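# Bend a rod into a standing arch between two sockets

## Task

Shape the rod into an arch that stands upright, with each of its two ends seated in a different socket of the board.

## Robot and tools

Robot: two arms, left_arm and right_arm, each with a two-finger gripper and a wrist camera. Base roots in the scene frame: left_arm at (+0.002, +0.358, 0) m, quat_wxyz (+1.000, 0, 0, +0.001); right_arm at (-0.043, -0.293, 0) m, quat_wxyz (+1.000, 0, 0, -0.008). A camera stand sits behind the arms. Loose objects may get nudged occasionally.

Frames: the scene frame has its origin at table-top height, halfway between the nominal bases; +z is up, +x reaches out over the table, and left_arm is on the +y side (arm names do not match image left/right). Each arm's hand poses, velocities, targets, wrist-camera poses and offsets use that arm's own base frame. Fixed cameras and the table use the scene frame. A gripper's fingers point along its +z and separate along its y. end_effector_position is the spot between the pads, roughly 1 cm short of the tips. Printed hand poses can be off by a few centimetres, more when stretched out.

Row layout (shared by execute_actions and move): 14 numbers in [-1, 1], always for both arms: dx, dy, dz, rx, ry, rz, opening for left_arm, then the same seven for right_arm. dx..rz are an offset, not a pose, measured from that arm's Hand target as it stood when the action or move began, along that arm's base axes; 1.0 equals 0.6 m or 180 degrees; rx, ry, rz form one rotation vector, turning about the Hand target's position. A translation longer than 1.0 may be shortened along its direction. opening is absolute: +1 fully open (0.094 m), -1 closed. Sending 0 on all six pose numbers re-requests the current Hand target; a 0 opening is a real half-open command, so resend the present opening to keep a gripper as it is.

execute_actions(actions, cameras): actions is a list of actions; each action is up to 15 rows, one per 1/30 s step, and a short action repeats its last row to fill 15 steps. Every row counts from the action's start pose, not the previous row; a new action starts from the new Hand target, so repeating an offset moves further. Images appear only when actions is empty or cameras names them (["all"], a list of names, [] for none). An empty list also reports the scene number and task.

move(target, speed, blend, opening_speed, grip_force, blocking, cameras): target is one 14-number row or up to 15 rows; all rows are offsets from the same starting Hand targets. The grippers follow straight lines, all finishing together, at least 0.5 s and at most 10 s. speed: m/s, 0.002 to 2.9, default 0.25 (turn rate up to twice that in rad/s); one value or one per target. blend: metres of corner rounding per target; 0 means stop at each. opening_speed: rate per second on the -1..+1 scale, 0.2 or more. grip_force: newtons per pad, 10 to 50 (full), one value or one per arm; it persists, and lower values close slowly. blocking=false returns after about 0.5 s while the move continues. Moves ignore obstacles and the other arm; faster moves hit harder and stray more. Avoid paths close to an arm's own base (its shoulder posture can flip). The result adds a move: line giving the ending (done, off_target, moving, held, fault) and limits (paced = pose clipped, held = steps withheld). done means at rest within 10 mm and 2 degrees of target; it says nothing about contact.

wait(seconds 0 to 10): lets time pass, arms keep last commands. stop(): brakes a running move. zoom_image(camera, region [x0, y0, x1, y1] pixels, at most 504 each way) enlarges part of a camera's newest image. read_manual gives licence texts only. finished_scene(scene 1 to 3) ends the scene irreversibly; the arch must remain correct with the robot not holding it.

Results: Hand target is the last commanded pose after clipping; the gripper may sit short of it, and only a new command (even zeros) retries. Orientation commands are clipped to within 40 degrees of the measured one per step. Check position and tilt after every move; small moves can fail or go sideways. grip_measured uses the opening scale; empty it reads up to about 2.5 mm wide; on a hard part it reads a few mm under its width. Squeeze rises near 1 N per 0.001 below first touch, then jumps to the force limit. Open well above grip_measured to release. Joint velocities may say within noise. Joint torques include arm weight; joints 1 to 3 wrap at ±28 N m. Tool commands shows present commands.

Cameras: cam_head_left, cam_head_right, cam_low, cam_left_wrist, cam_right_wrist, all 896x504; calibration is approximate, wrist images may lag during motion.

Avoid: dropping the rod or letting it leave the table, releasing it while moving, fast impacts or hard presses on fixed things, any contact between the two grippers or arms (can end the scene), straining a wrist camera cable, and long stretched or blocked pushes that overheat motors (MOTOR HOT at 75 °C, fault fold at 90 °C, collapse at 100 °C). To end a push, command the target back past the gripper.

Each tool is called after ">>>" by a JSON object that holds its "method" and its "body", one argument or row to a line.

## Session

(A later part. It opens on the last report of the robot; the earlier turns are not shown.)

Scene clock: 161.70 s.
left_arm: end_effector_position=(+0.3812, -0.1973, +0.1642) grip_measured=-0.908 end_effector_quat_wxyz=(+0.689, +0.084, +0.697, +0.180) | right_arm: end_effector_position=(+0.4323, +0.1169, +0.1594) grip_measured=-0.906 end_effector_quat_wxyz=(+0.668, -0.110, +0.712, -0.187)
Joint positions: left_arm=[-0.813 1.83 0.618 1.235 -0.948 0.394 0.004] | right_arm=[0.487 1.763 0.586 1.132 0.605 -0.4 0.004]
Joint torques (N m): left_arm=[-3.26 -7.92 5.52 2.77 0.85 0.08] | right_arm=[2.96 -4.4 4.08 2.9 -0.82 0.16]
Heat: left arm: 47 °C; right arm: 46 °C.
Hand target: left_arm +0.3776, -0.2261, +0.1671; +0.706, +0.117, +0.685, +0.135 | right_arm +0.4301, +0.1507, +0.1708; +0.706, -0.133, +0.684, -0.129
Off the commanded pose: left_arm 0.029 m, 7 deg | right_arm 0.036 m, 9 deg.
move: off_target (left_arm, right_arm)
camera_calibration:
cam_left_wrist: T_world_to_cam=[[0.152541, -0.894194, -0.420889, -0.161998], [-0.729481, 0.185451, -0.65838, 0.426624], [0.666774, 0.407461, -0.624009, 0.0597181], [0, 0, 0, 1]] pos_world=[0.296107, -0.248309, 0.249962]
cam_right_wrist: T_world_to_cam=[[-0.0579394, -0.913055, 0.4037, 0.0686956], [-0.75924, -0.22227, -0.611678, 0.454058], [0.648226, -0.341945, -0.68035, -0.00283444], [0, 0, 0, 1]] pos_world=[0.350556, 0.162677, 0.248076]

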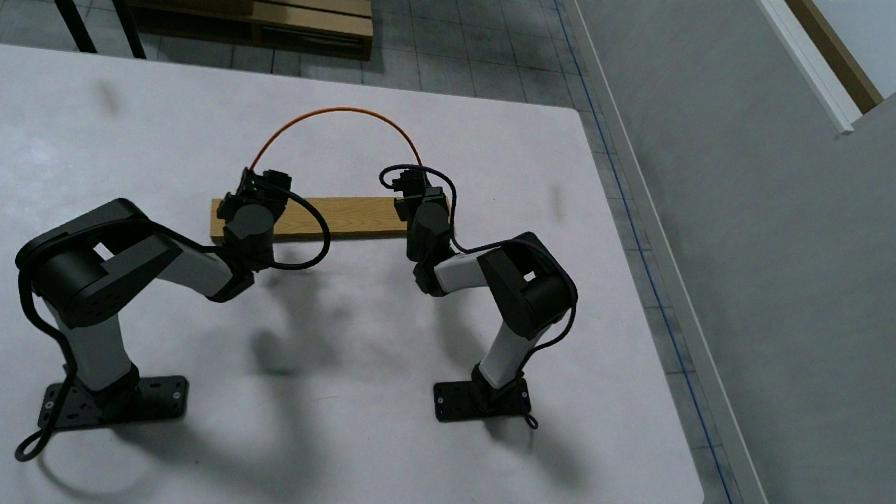

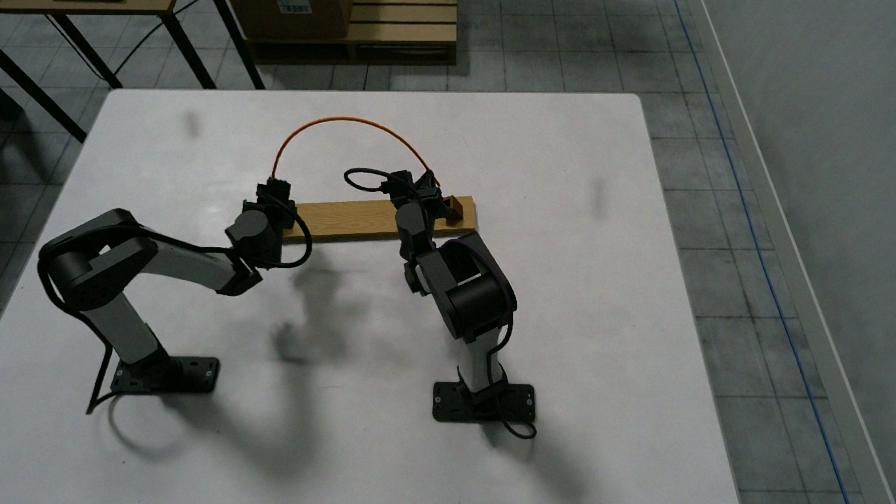

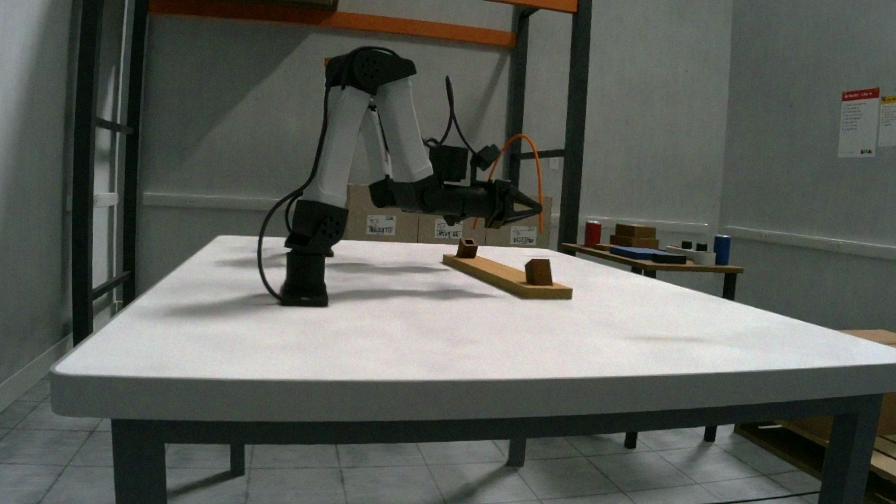

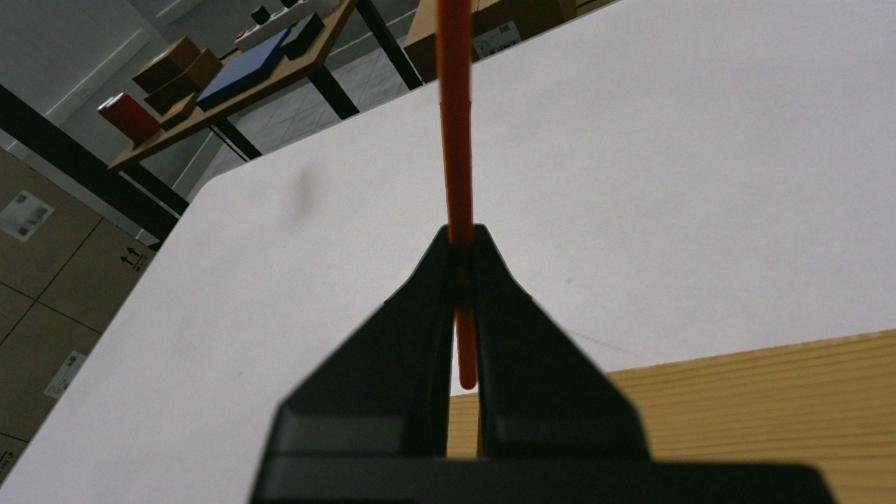

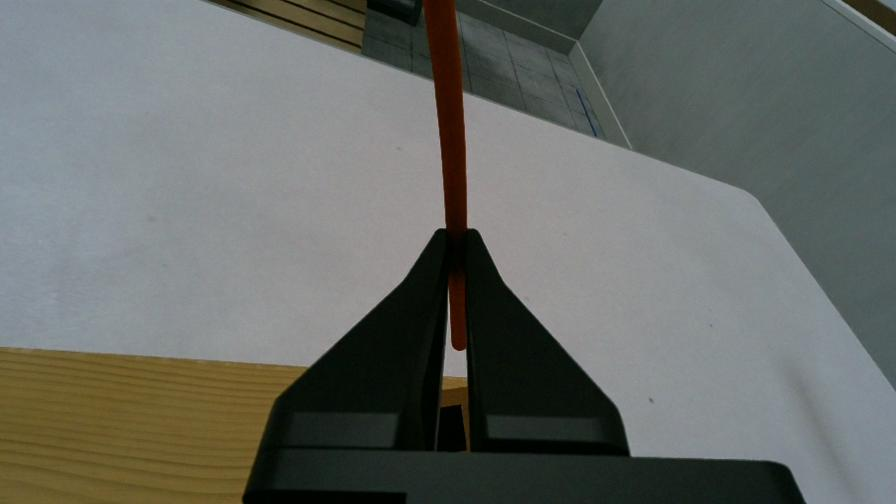

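>>> {"method": "move", "body": {
  "target": [-0.004,-0.001,-0.01,0,0,0,-1,-0.006,-0.003,-0.055,0,0,0,-1],
  "speed": 0.04,
  "cameras": ["cam_low","cam_head_right","cam_left_wrist","cam_right_wrist","cam_head_left"]
}}

>>> {"method": "zoom_image", "body": {
  "camera": "cam_low",
  "region": [420, 160, 600, 320]
}}

>>> {"method": "zoom_image", "body": {
  "camera": "cam_head_right",
  "region": [350, 120, 510, 250]
}}

>>> {"method": "zoom_image", "body": {
  "camera": "cam_right_wrist",
  "region": [380, 300, 540, 470]
}}

>>> {"method": "zoom_image", "body": {
  "camera": "cam_left_wrist",
  "region": [380, 300, 540, 470]
}}

Scene clock: 171.00 s.
left_arm: end_effector_position=(+0.3793, -0.1989, +0.1564) grip_measured=-0.908 end_effector_quat_wxyz=(+0.685, +0.088, +0.699, +0.182) | right_arm: end_effector_position=(+0.4258, +0.1141, +0.1080) grip_measured=-0.906 end_effector_quat_wxyz=(+0.636, -0.127, +0.737, -0.193)
Joint positions: left_arm=[-0.821 1.853 0.612 1.252 -0.955 0.394 0.004] | right_arm=[0.489 1.885 0.54 1.201 0.608 -0.382 0.004]
Joint torques (N m): left_arm=[-3.23 -8.18 5.11 2.92 0.85 0.06] | right_arm=[2.86 -4.67 3.47 3.85 -0.77 0.07]
Heat: left arm: 47 °C; right arm: 48 °C.
Hand target: left_arm +0.3752, -0.2267, +0.1613; +0.706, +0.117, +0.685, +0.135 | right_arm +0.4265, +0.1488, +0.1377; +0.706, -0.133, +0.684, -0.129
Off the commanded pose: left_arm 0.029 m, 7 deg | right_arm 0.046 m, 12 deg.
move: off_target (left_arm, right_arm)
camera_calibration:
cam_left_wrist: T_world_to_cam=[[0.148139, -0.890732, -0.429711, -0.162615], [-0.734568, 0.191822, -0.650857, 0.422558], [0.662167, 0.41207, -0.625886, 0.0597536], [0, 0, 0, 1]] pos_world=[0.29492, -0.250525, 0.242546]
cam_right_wrist: T_world_to_cam=[[-0.0243219, -0.900926, 0.433291, 0.067713], [-0.808636, -0.237112, -0.538411, 0.431853], [0.587807, -0.363469, -0.722754, -0.00189578], [0, 0, 0, 1]] pos_world=[0.351973, 0.162713, 0.201804]

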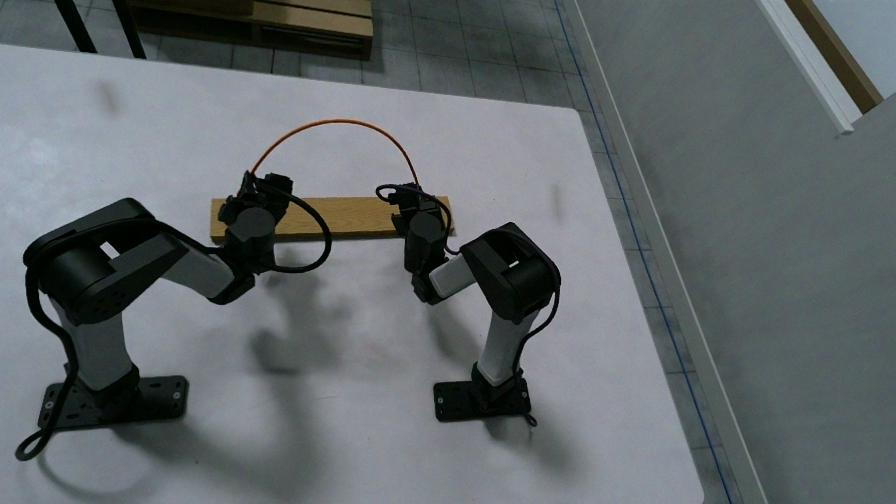

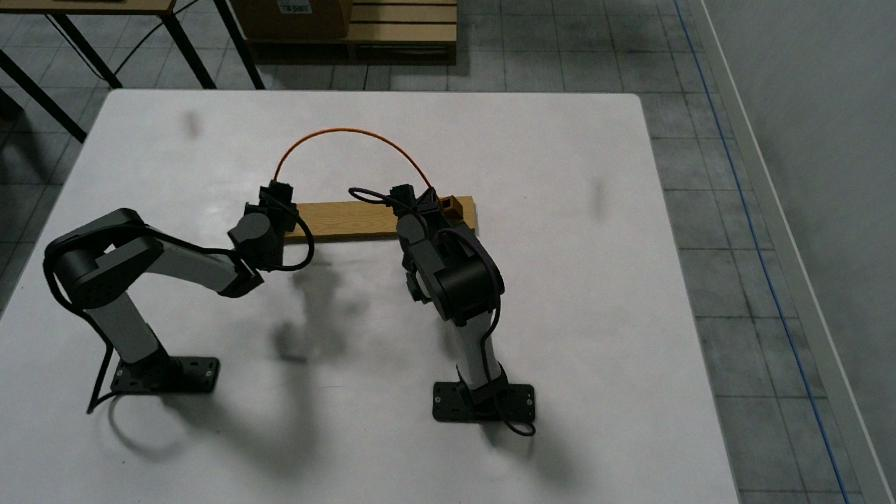

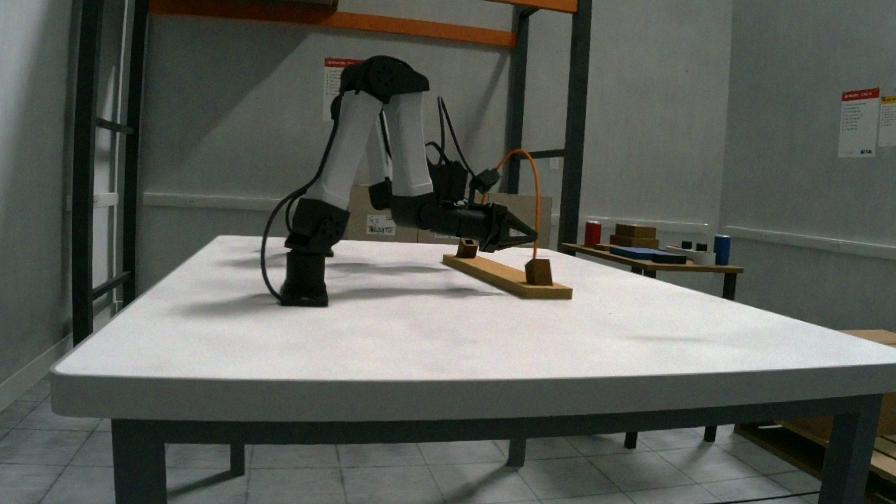

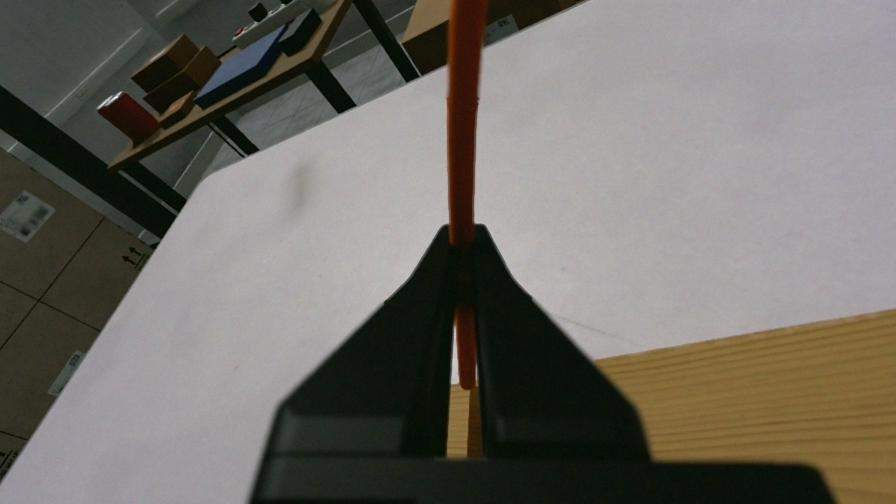

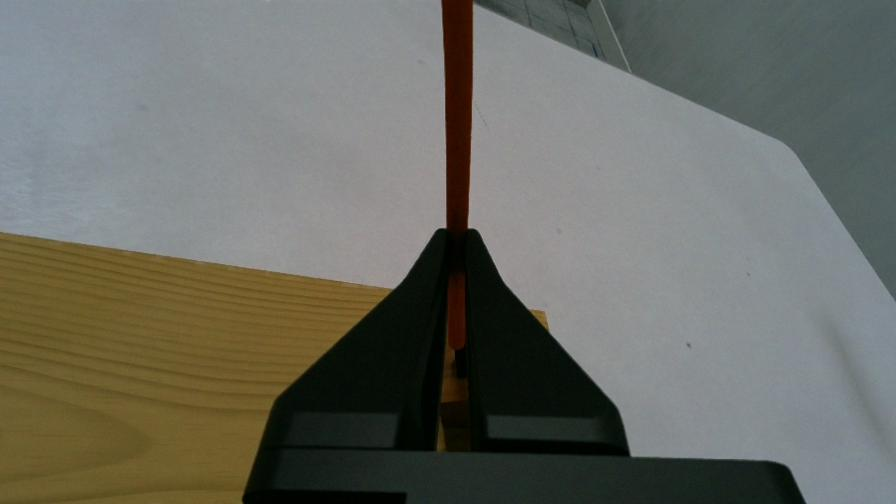

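Scaled by 2.800 from the camera's 896x504 image, which has a finer 1280x720 frame.

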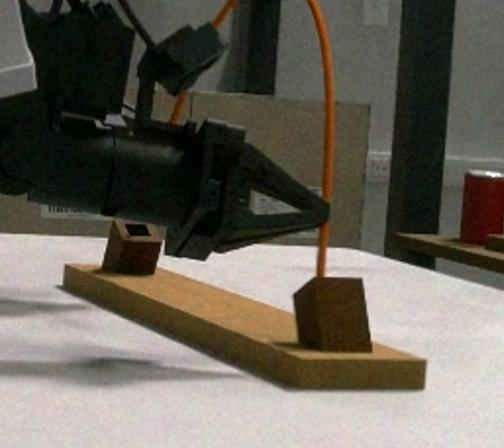

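Scaled by 3.150 from the camera's 896x504 image, which has a finer 1280x720 frame.

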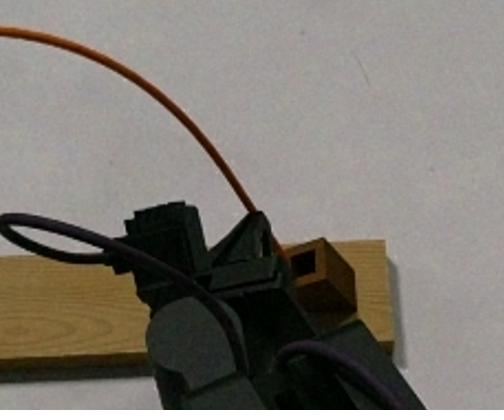

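Scaled by 2.965 from the camera's 896x504 image, which has a finer 1280x720 frame.

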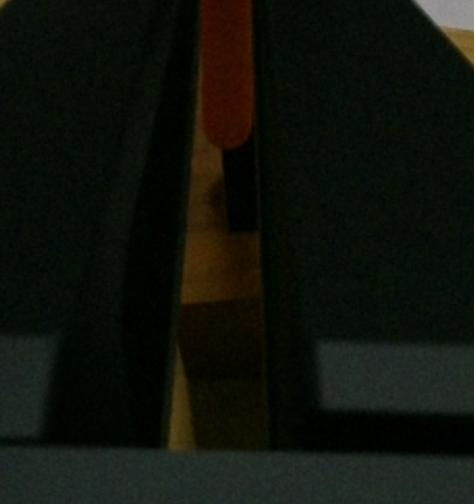

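Scaled by 2.965 from the camera's 896x504 image, which has a finer 1280x720 frame.

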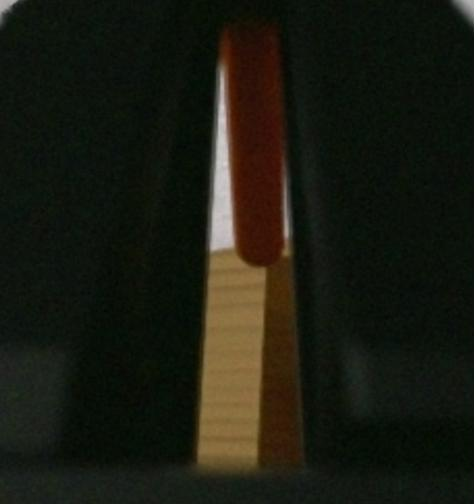

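>>> {"method": "move", "body": {
  "target": [0,0,0,0,0,0,-1,0.007,-0.010,0.006,0,0.01,0,-1],
  "speed": 0.03,
  "cameras": ["cam_low","cam_head_right","cam_right_wrist"]
}}

>>> {"method": "zoom_image", "body": {
  "camera": "cam_low",
  "region": [420, 160, 600, 320]
}}

>>> {"method": "zoom_image", "body": {
  "camera": "cam_head_right",
  "region": [350, 120, 510, 250]
}}

>>> {"method": "zoom_image", "body": {
  "camera": "cam_right_wrist",
  "region": [380, 300, 540, 470]
}}

Scene clock: 180.47 s.
left_arm: end_effector_position=(+0.3793, -0.1989, +0.1565) grip_measured=-0.908 end_effector_quat_wxyz=(+0.685, +0.089, +0.699, +0.183) | right_arm: end_effector_position=(+0.4254, +0.1106, +0.1048) grip_measured=-0.906 end_effector_quat_wxyz=(+0.631, -0.125, +0.741, -0.194)
Joint positions: left_arm=[-0.821 1.853 0.612 1.253 -0.955 0.396 0.004] | right_arm=[0.483 1.885 0.536 1.193 0.608 -0.376 0.004]
Joint torques (N m): left_arm=[-3.23 -8.17 5.15 2.91 0.84 0.04] | right_arm=[1.44 -7.87 4.42 3.19 -0.99 0.07]
Heat: left arm: 49 °C; right arm: 53 °C.
Hand target: left_arm +0.3752, -0.2267, +0.1612; +0.706, +0.117, +0.685, +0.135 | right_arm +0.4308, +0.1429, +0.1415; +0.695, -0.135, +0.695, -0.127
Off the commanded pose: left_arm 0.029 m, 7 deg | right_arm 0.049 m, 12 deg.
move: off_target (left_arm, right_arm)
camera_calibration:
cam_right_wrist: T_world_to_cam=[[-0.0267586, -0.90091, 0.43318, 0.0669064], [-0.815933, -0.230669, -0.530138, 0.430501], [0.577527, -0.367631, -0.72891, 0.000348614], [0, 0, 0, 1]] pos_world=[0.352849, 0.159708, 0.199497]
Images, in order (width x height): cam_head_right 896x504, cam_low 896x504, cam_right_wrist 896x504.

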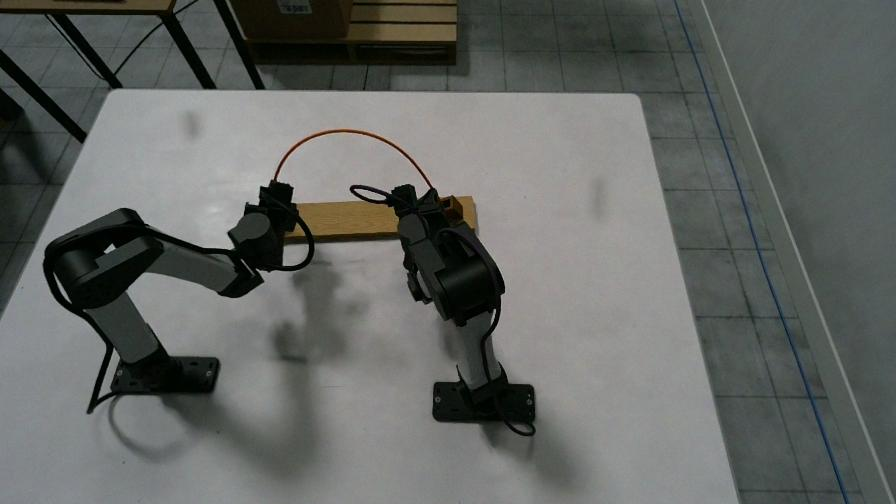

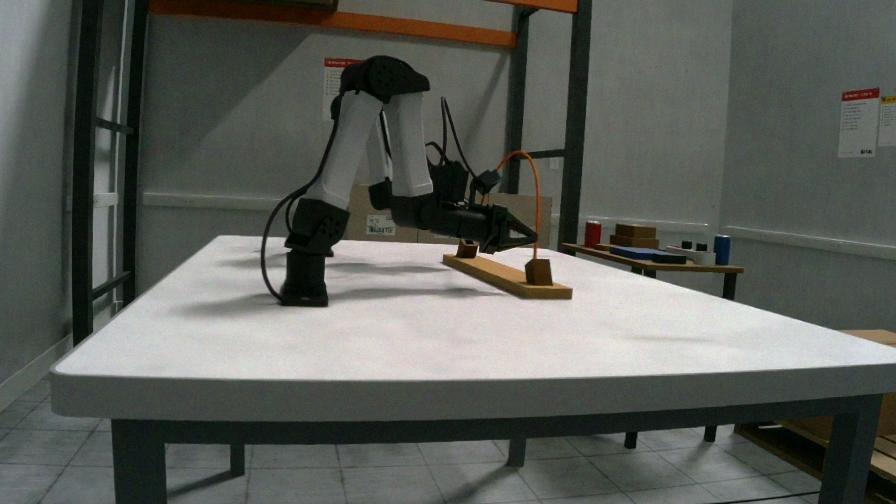

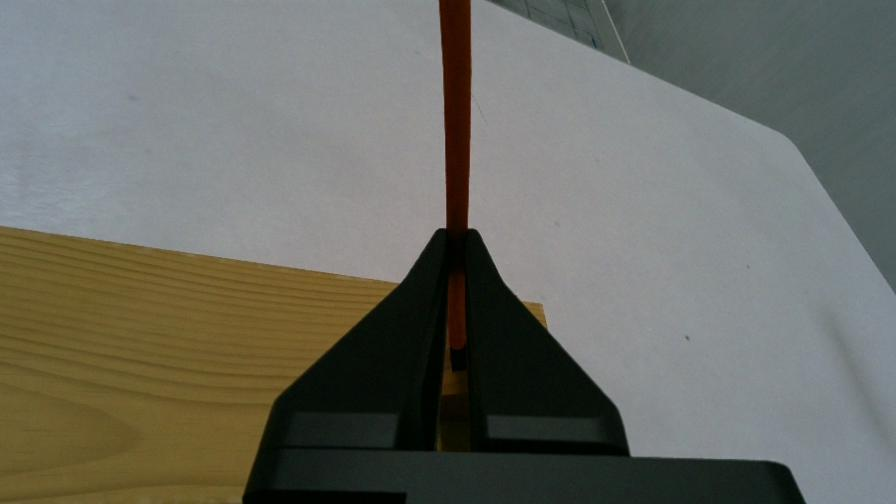

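Scaled by 2.800 from the camera's 896x504 image, which has a finer 1280x720 frame.

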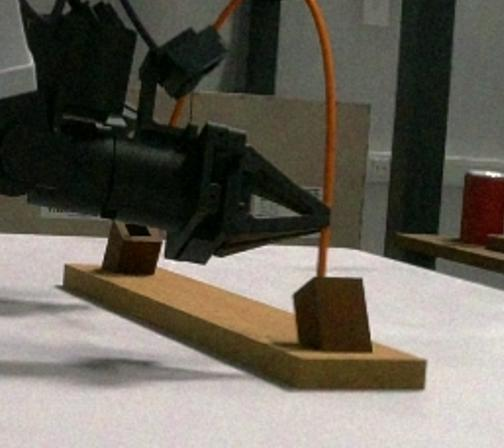

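Scaled by 3.150 from the camera's 896x504 image, which has a finer 1280x720 frame.

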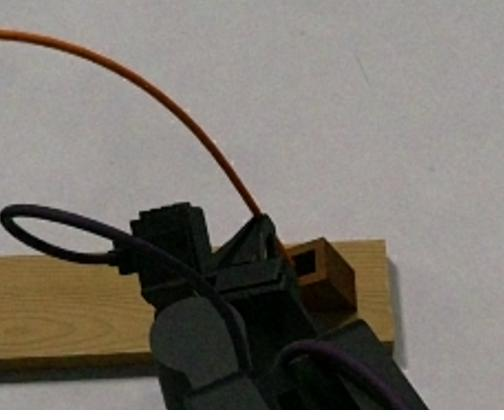

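Scaled by 2.965 from the camera's 896x504 image, which has a finer 1280x720 frame.

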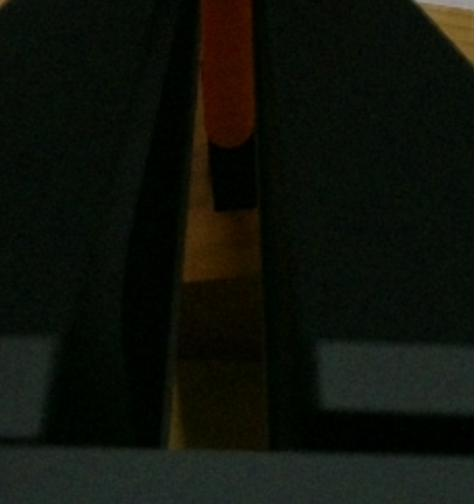

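>>> {"method": "move", "body": {
  "target": [0,0,0,0,0,0,-1,0.004,-0.010,0.0,0,0.03,0,-1],
  "speed": 0.03,
  "cameras": ["cam_low","cam_head_right","cam_right_wrist"]
}}

>>> {"method": "zoom_image", "body": {
  "camera": "cam_low",
  "region": [420, 160, 600, 320]
}}

>>> {"method": "zoom_image", "body": {
  "camera": "cam_right_wrist",
  "region": [380, 300, 540, 470]
}}

Scene clock: 186.17 s.
left_arm: end_effector_position=(+0.3793, -0.1989, +0.1565) grip_measured=-0.908 end_effector_quat_wxyz=(+0.685, +0.089, +0.699, +0.183) | right_arm: end_effector_position=(+0.4261, +0.1063, +0.1200) grip_measured=-0.906 end_effector_quat_wxyz=(+0.630, -0.118, +0.746, -0.179)
Joint positions: left_arm=[-0.821 1.853 0.612 1.253 -0.955 0.396 0.004] | right_arm=[0.462 1.793 0.542 1.081 0.576 -0.341 0.004]
Joint torques (N m): left_arm=[-3.19 -8.2 5.15 2.91 0.86 0.03] | right_arm=[1.24 -7.87 6.31 2.02 -0.96 0.18]
Heat: left arm: 49 °C; right arm: 53 °C.
Hand target: left_arm +0.3752, -0.2267, +0.1612; +0.706, +0.117, +0.685, +0.135 | right_arm +0.4332, +0.1368, +0.1416; +0.662, -0.141, +0.727, -0.120
Off the commanded pose: left_arm 0.029 m, 7 deg | right_arm 0.038 m, 8 deg.
move: off_target (left_arm, right_arm)
camera_calibration:
cam_right_wrist: T_world_to_cam=[[-0.016906, -0.914876, 0.403382, 0.0573247], [-0.819787, -0.218286, -0.529434, 0.438404], [0.572419, -0.339638, -0.746313, 0.0107262], [0, 0, 0, 1]] pos_world=[0.354228, 0.151786, 0.216988]
Images, in order (width x height): cam_head_right 896x504, cam_low 896x504, cam_right_wrist 896x504.

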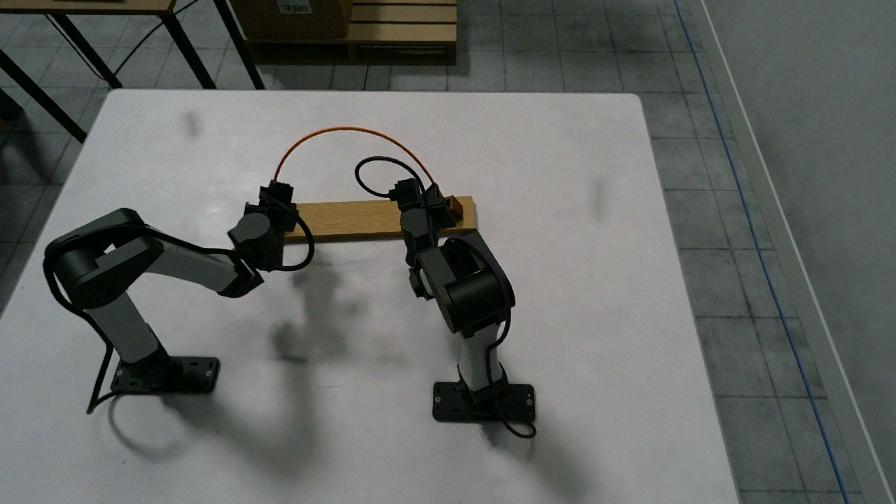

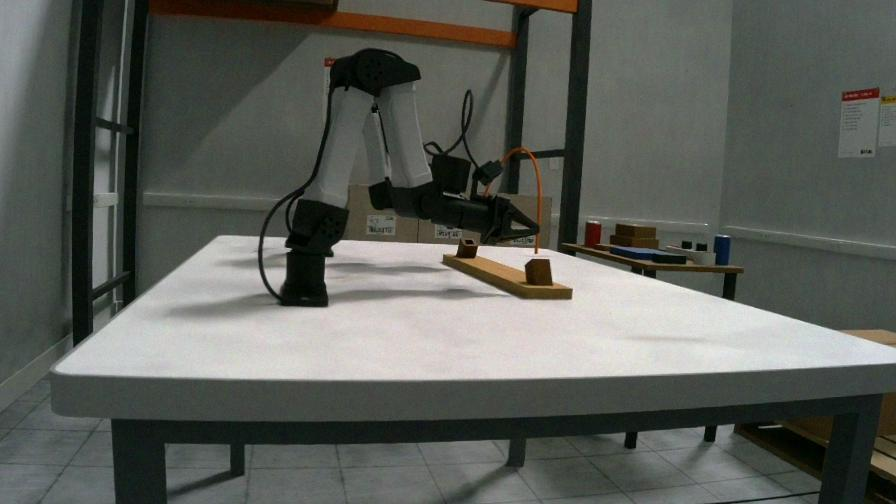

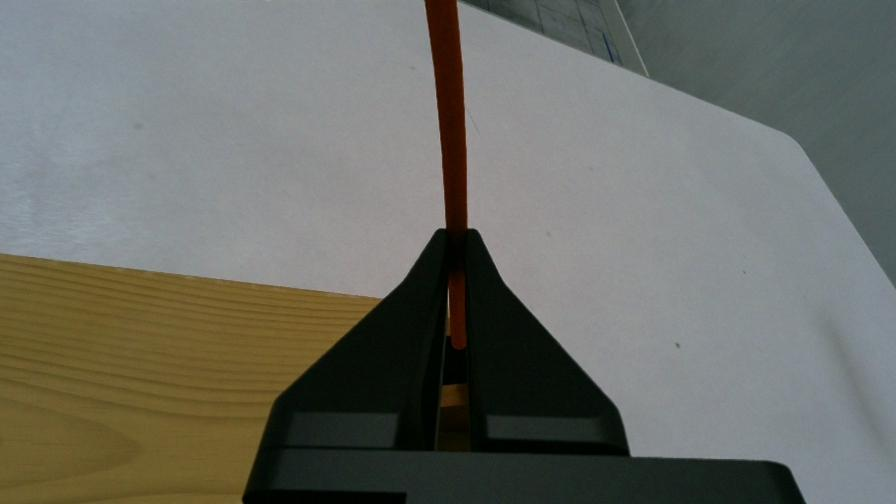

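Scaled by 2.800 from the camera's 896x504 image, which has a finer 1280x720 frame.

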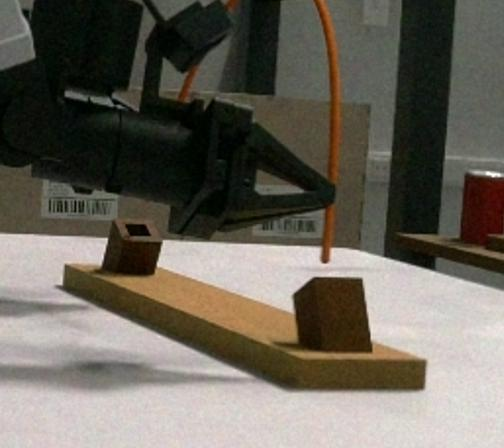

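Scaled by 2.965 from the camera's 896x504 image, which has a finer 1280x720 frame.

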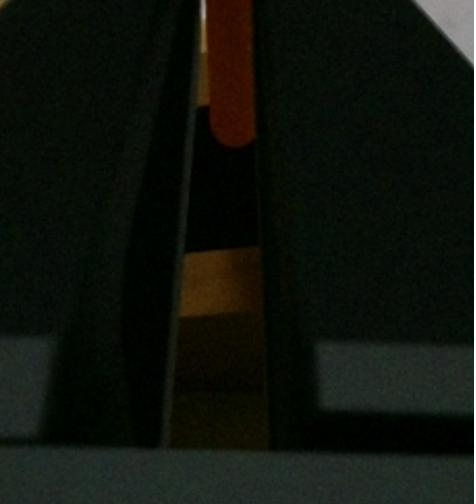

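>>> {"method": "move", "body": {
  "target": [0,0,0,0,0,0,-1,0.003,-0.013,-0.045,0,0.01,0,-1],
  "speed": 0.03,
  "cameras": ["cam_low","cam_head_right","cam_right_wrist"]
}}

>>> {"method": "zoom_image", "body": {
  "camera": "cam_low",
  "region": [420, 160, 600, 320]
}}

>>> {"method": "zoom_image", "body": {
  "camera": "cam_right_wrist",
  "region": [380, 300, 540, 470]
}}

Scene clock: 191.67 s.
left_arm: end_effector_position=(+0.3786, -0.2002, +0.1565) grip_measured=-0.908 end_effector_quat_wxyz=(+0.685, +0.092, +0.699, +0.184) | right_arm: end_effector_position=(+0.4297, +0.1016, +0.1073) grip_measured=-0.906 end_effector_quat_wxyz=(+0.622, -0.120, +0.754, -0.172)
Joint positions: left_arm=[-0.824 1.853 0.612 1.253 -0.955 0.402 0.004] | right_arm=[0.437 1.827 0.542 1.09 0.541 -0.326 0.004]
Joint torques (N m): left_arm=[-2.91 -8.2 5.19 2.9 0.85 -0.02] | right_arm=[1.1 -4.46 4.82 2.57 -0.9 0.16]
Heat: left arm: 50 °C; right arm: 51 °C.
Hand target: left_arm +0.3752, -0.2267, +0.1612; +0.706, +0.117, +0.685, +0.135 | right_arm +0.4350, +0.1291, +0.1146; +0.650, -0.143, +0.737, -0.118
Off the commanded pose: left_arm 0.027 m, 7 deg | right_arm 0.029 m, 8 deg.
move: off_target (left_arm, right_arm)
camera_calibration:
cam_right_wrist: T_world_to_cam=[[-0.000863826, -0.91868, 0.395002, 0.0526956], [-0.830785, -0.219196, -0.511615, 0.436448], [0.556593, -0.328604, -0.763036, 0.0049698], [0, 0, 0, 1]] pos_world=[0.359874, 0.145711, 0.206271]
Images, in order (width x height): cam_head_right 896x504, cam_low 896x504, cam_right_wrist 896x504.

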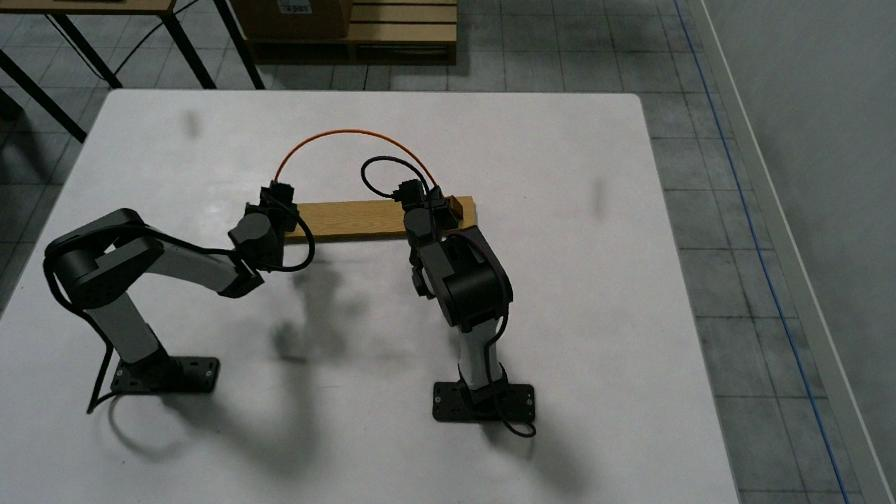

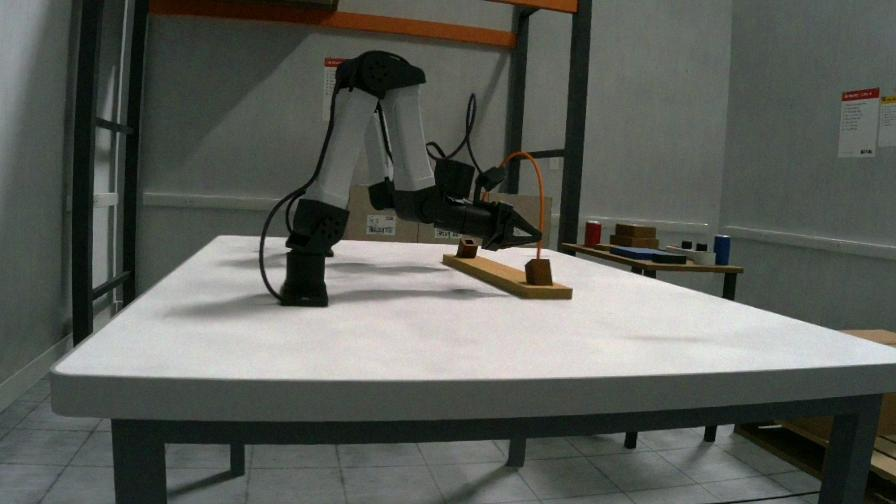

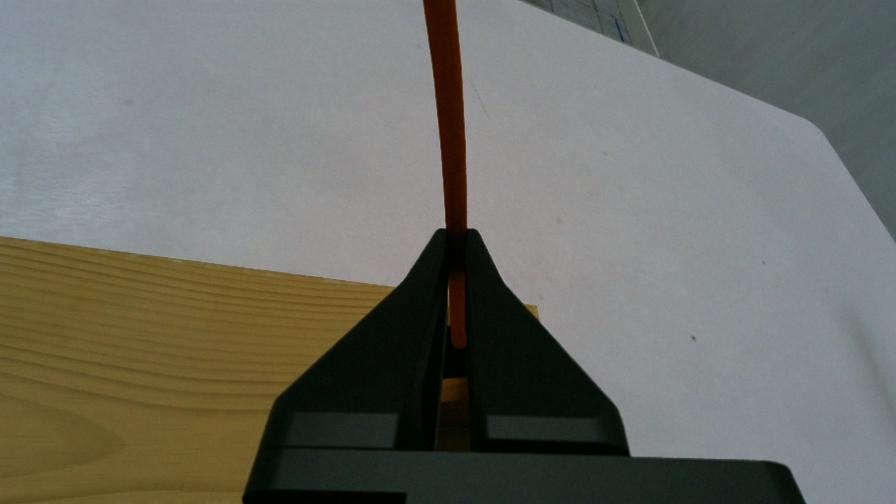

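Scaled by 2.800 from the camera's 896x504 image, which has a finer 1280x720 frame.

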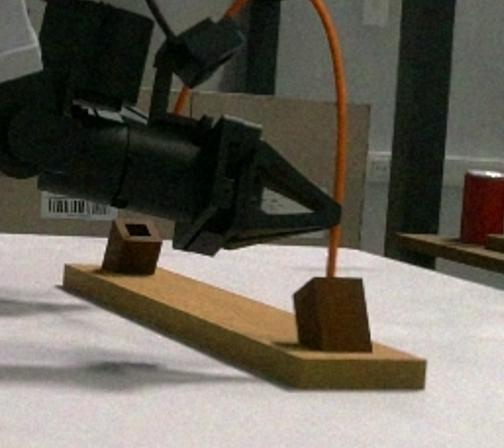

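Scaled by 2.965 from the camera's 896x504 image, which has a finer 1280x720 frame.

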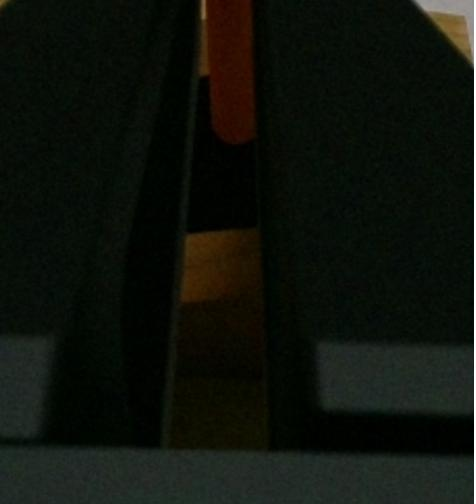

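>>> {"method": "wait", "body": {
  "seconds": 0.2,
  "cameras": ["all"]
}}

>>> {"method": "zoom_image", "body": {
  "camera": "cam_low",
  "region": [430, 180, 510, 270]
}}

>>> {"method": "zoom_image", "body": {
  "camera": "cam_head_right",
  "region": [230, 150, 330, 260]
}}

>>> {"method": "zoom_image", "body": {
  "camera": "cam_head_left",
  "region": [190, 150, 310, 260]
}}

>>> {"method": "zoom_image", "body": {
  "camera": "cam_left_wrist",
  "region": [380, 300, 540, 470]
}}

Scene clock: 197.17 s.
left_arm: end_effector_position=(+0.3786, -0.2002, +0.1565) grip_measured=-0.908 end_effector_quat_wxyz=(+0.685, +0.092, +0.699, +0.184) | right_arm: end_effector_position=(+0.4297, +0.1016, +0.1073) grip_measured=-0.906 end_effector_quat_wxyz=(+0.622, -0.120, +0.754, -0.172)
Joint positions: left_arm=[-0.824 1.853 0.612 1.253 -0.955 0.402 0.004] | right_arm=[0.437 1.827 0.542 1.09 0.541 -0.326 0.004]
Joint torques (N m): left_arm=[-2.92 -8.17 5.16 2.9 0.86 -0.02] | right_arm=[1.1 -4.48 4.82 2.58 -0.89 0.17]
Heat: left arm: 50 °C; right arm: 52 °C.
Hand target: left_arm +0.3752, -0.2267, +0.1612; +0.706, +0.117, +0.685, +0.135 | right_arm +0.4350, +0.1290, +0.1146; +0.650, -0.143, +0.737, -0.118
Tool commands: left_gripper/opening=-1.0 right_gripper/opening=-1.0
Off the commanded pose: left_arm 0.027 m, 7 deg | right_arm 0.029 m, 8 deg.
wait: 0.20 s; at rest from the start
camera_calibration:
cam_left_wrist: T_world_to_cam=[[0.144787, -0.888065, -0.436323, -0.160897], [-0.734413, 0.199058, -0.648855, 0.423385], [0.663079, 0.414387, -0.623386, 0.0605065], [0, 0, 0, 1]] pos_world=[0.294115, -0.252239, 0.242231]
cam_right_wrist: T_world_to_cam=[[-0.000863826, -0.91868, 0.395002, 0.0526956], [-0.830785, -0.219196, -0.511615, 0.436448], [0.556593, -0.328604, -0.763036, 0.0049698], [0, 0, 0, 1]] pos_world=[0.359874, 0.145711, 0.206271]

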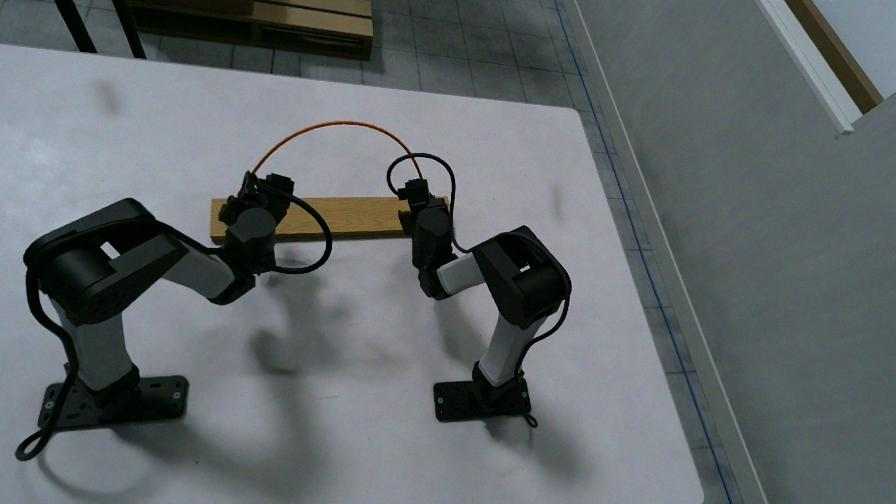

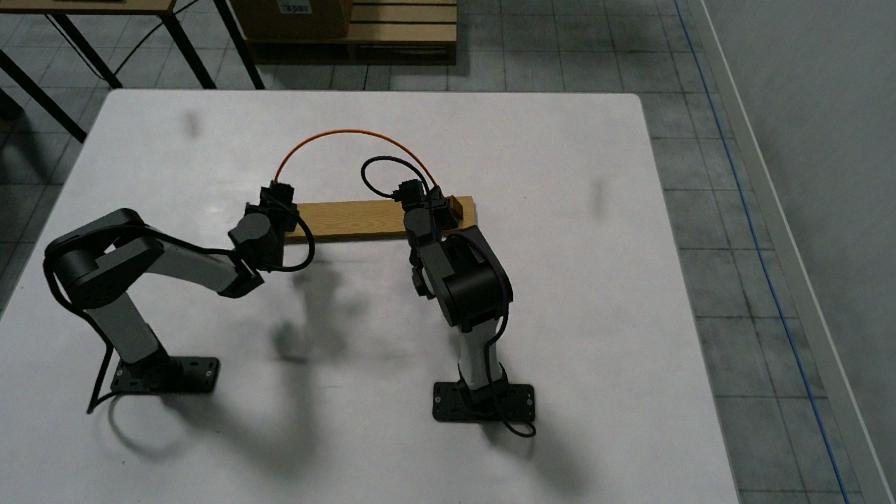

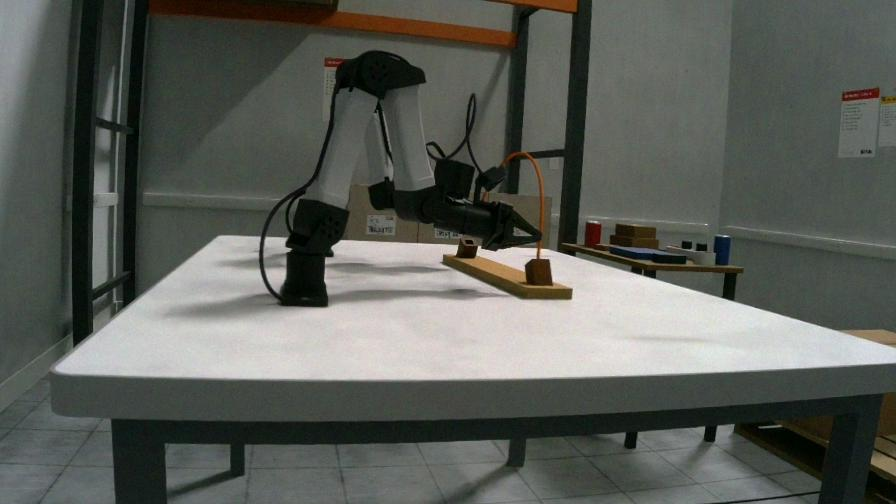

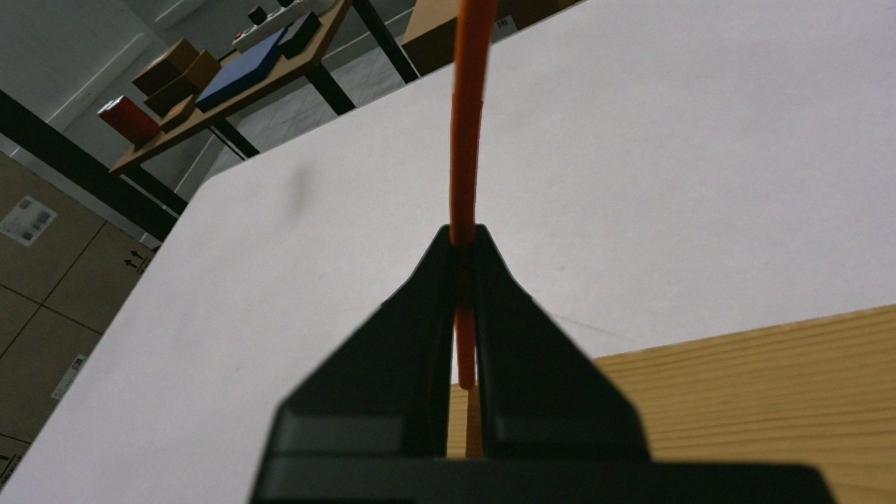

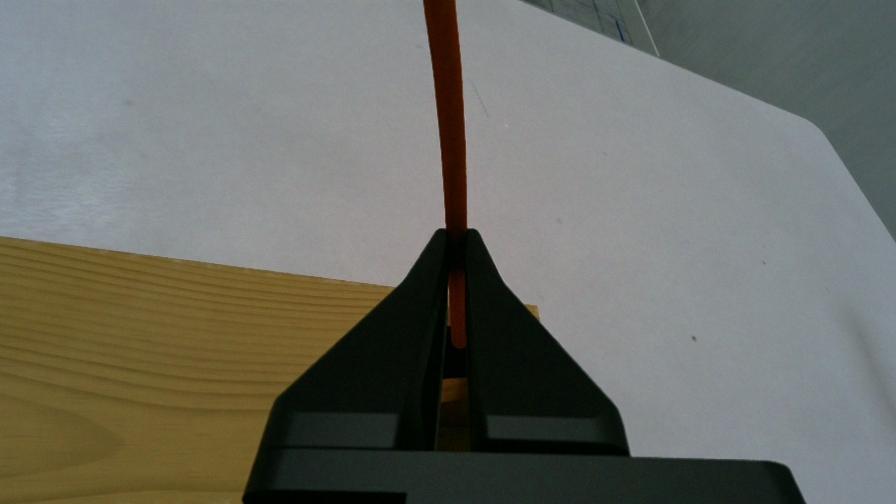

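Scaled by 5.600 from the camera's 896x504 image, which has a finer 1280x720 frame.

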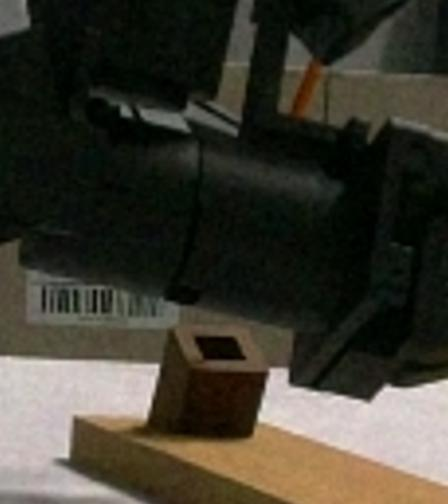

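Scaled by 4.582 from the camera's 896x504 image, which has a finer 1280x720 frame.

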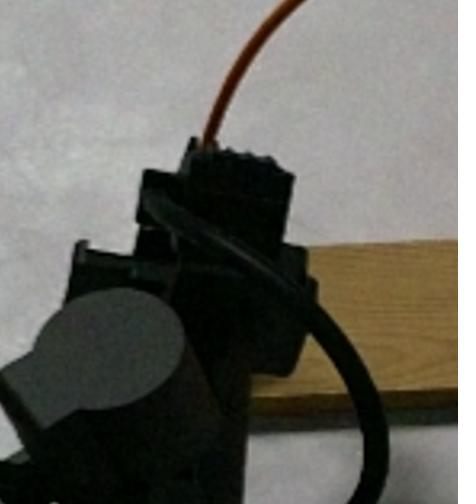

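Scaled by 4.200 from the camera's 896x504 image, which has a finer 1280x720 frame.

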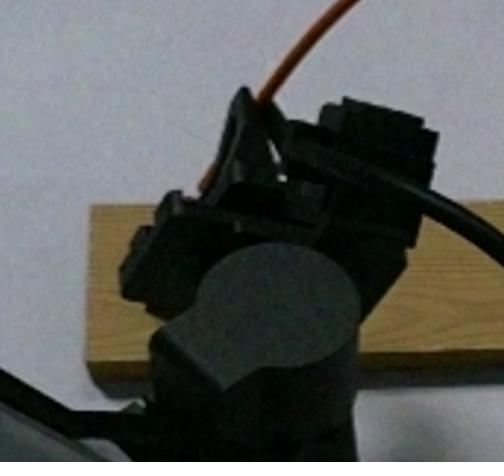

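Scaled by 2.965 from the camera's 896x504 image, which has a finer 1280x720 frame.

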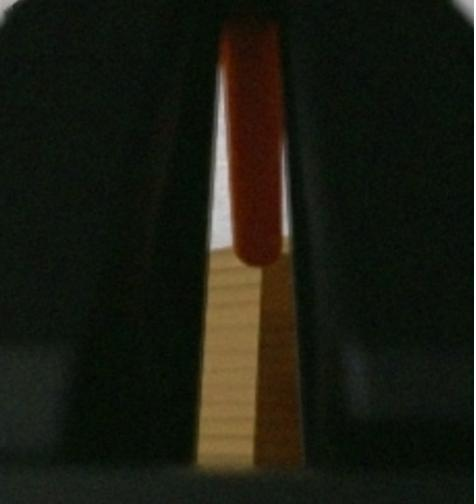

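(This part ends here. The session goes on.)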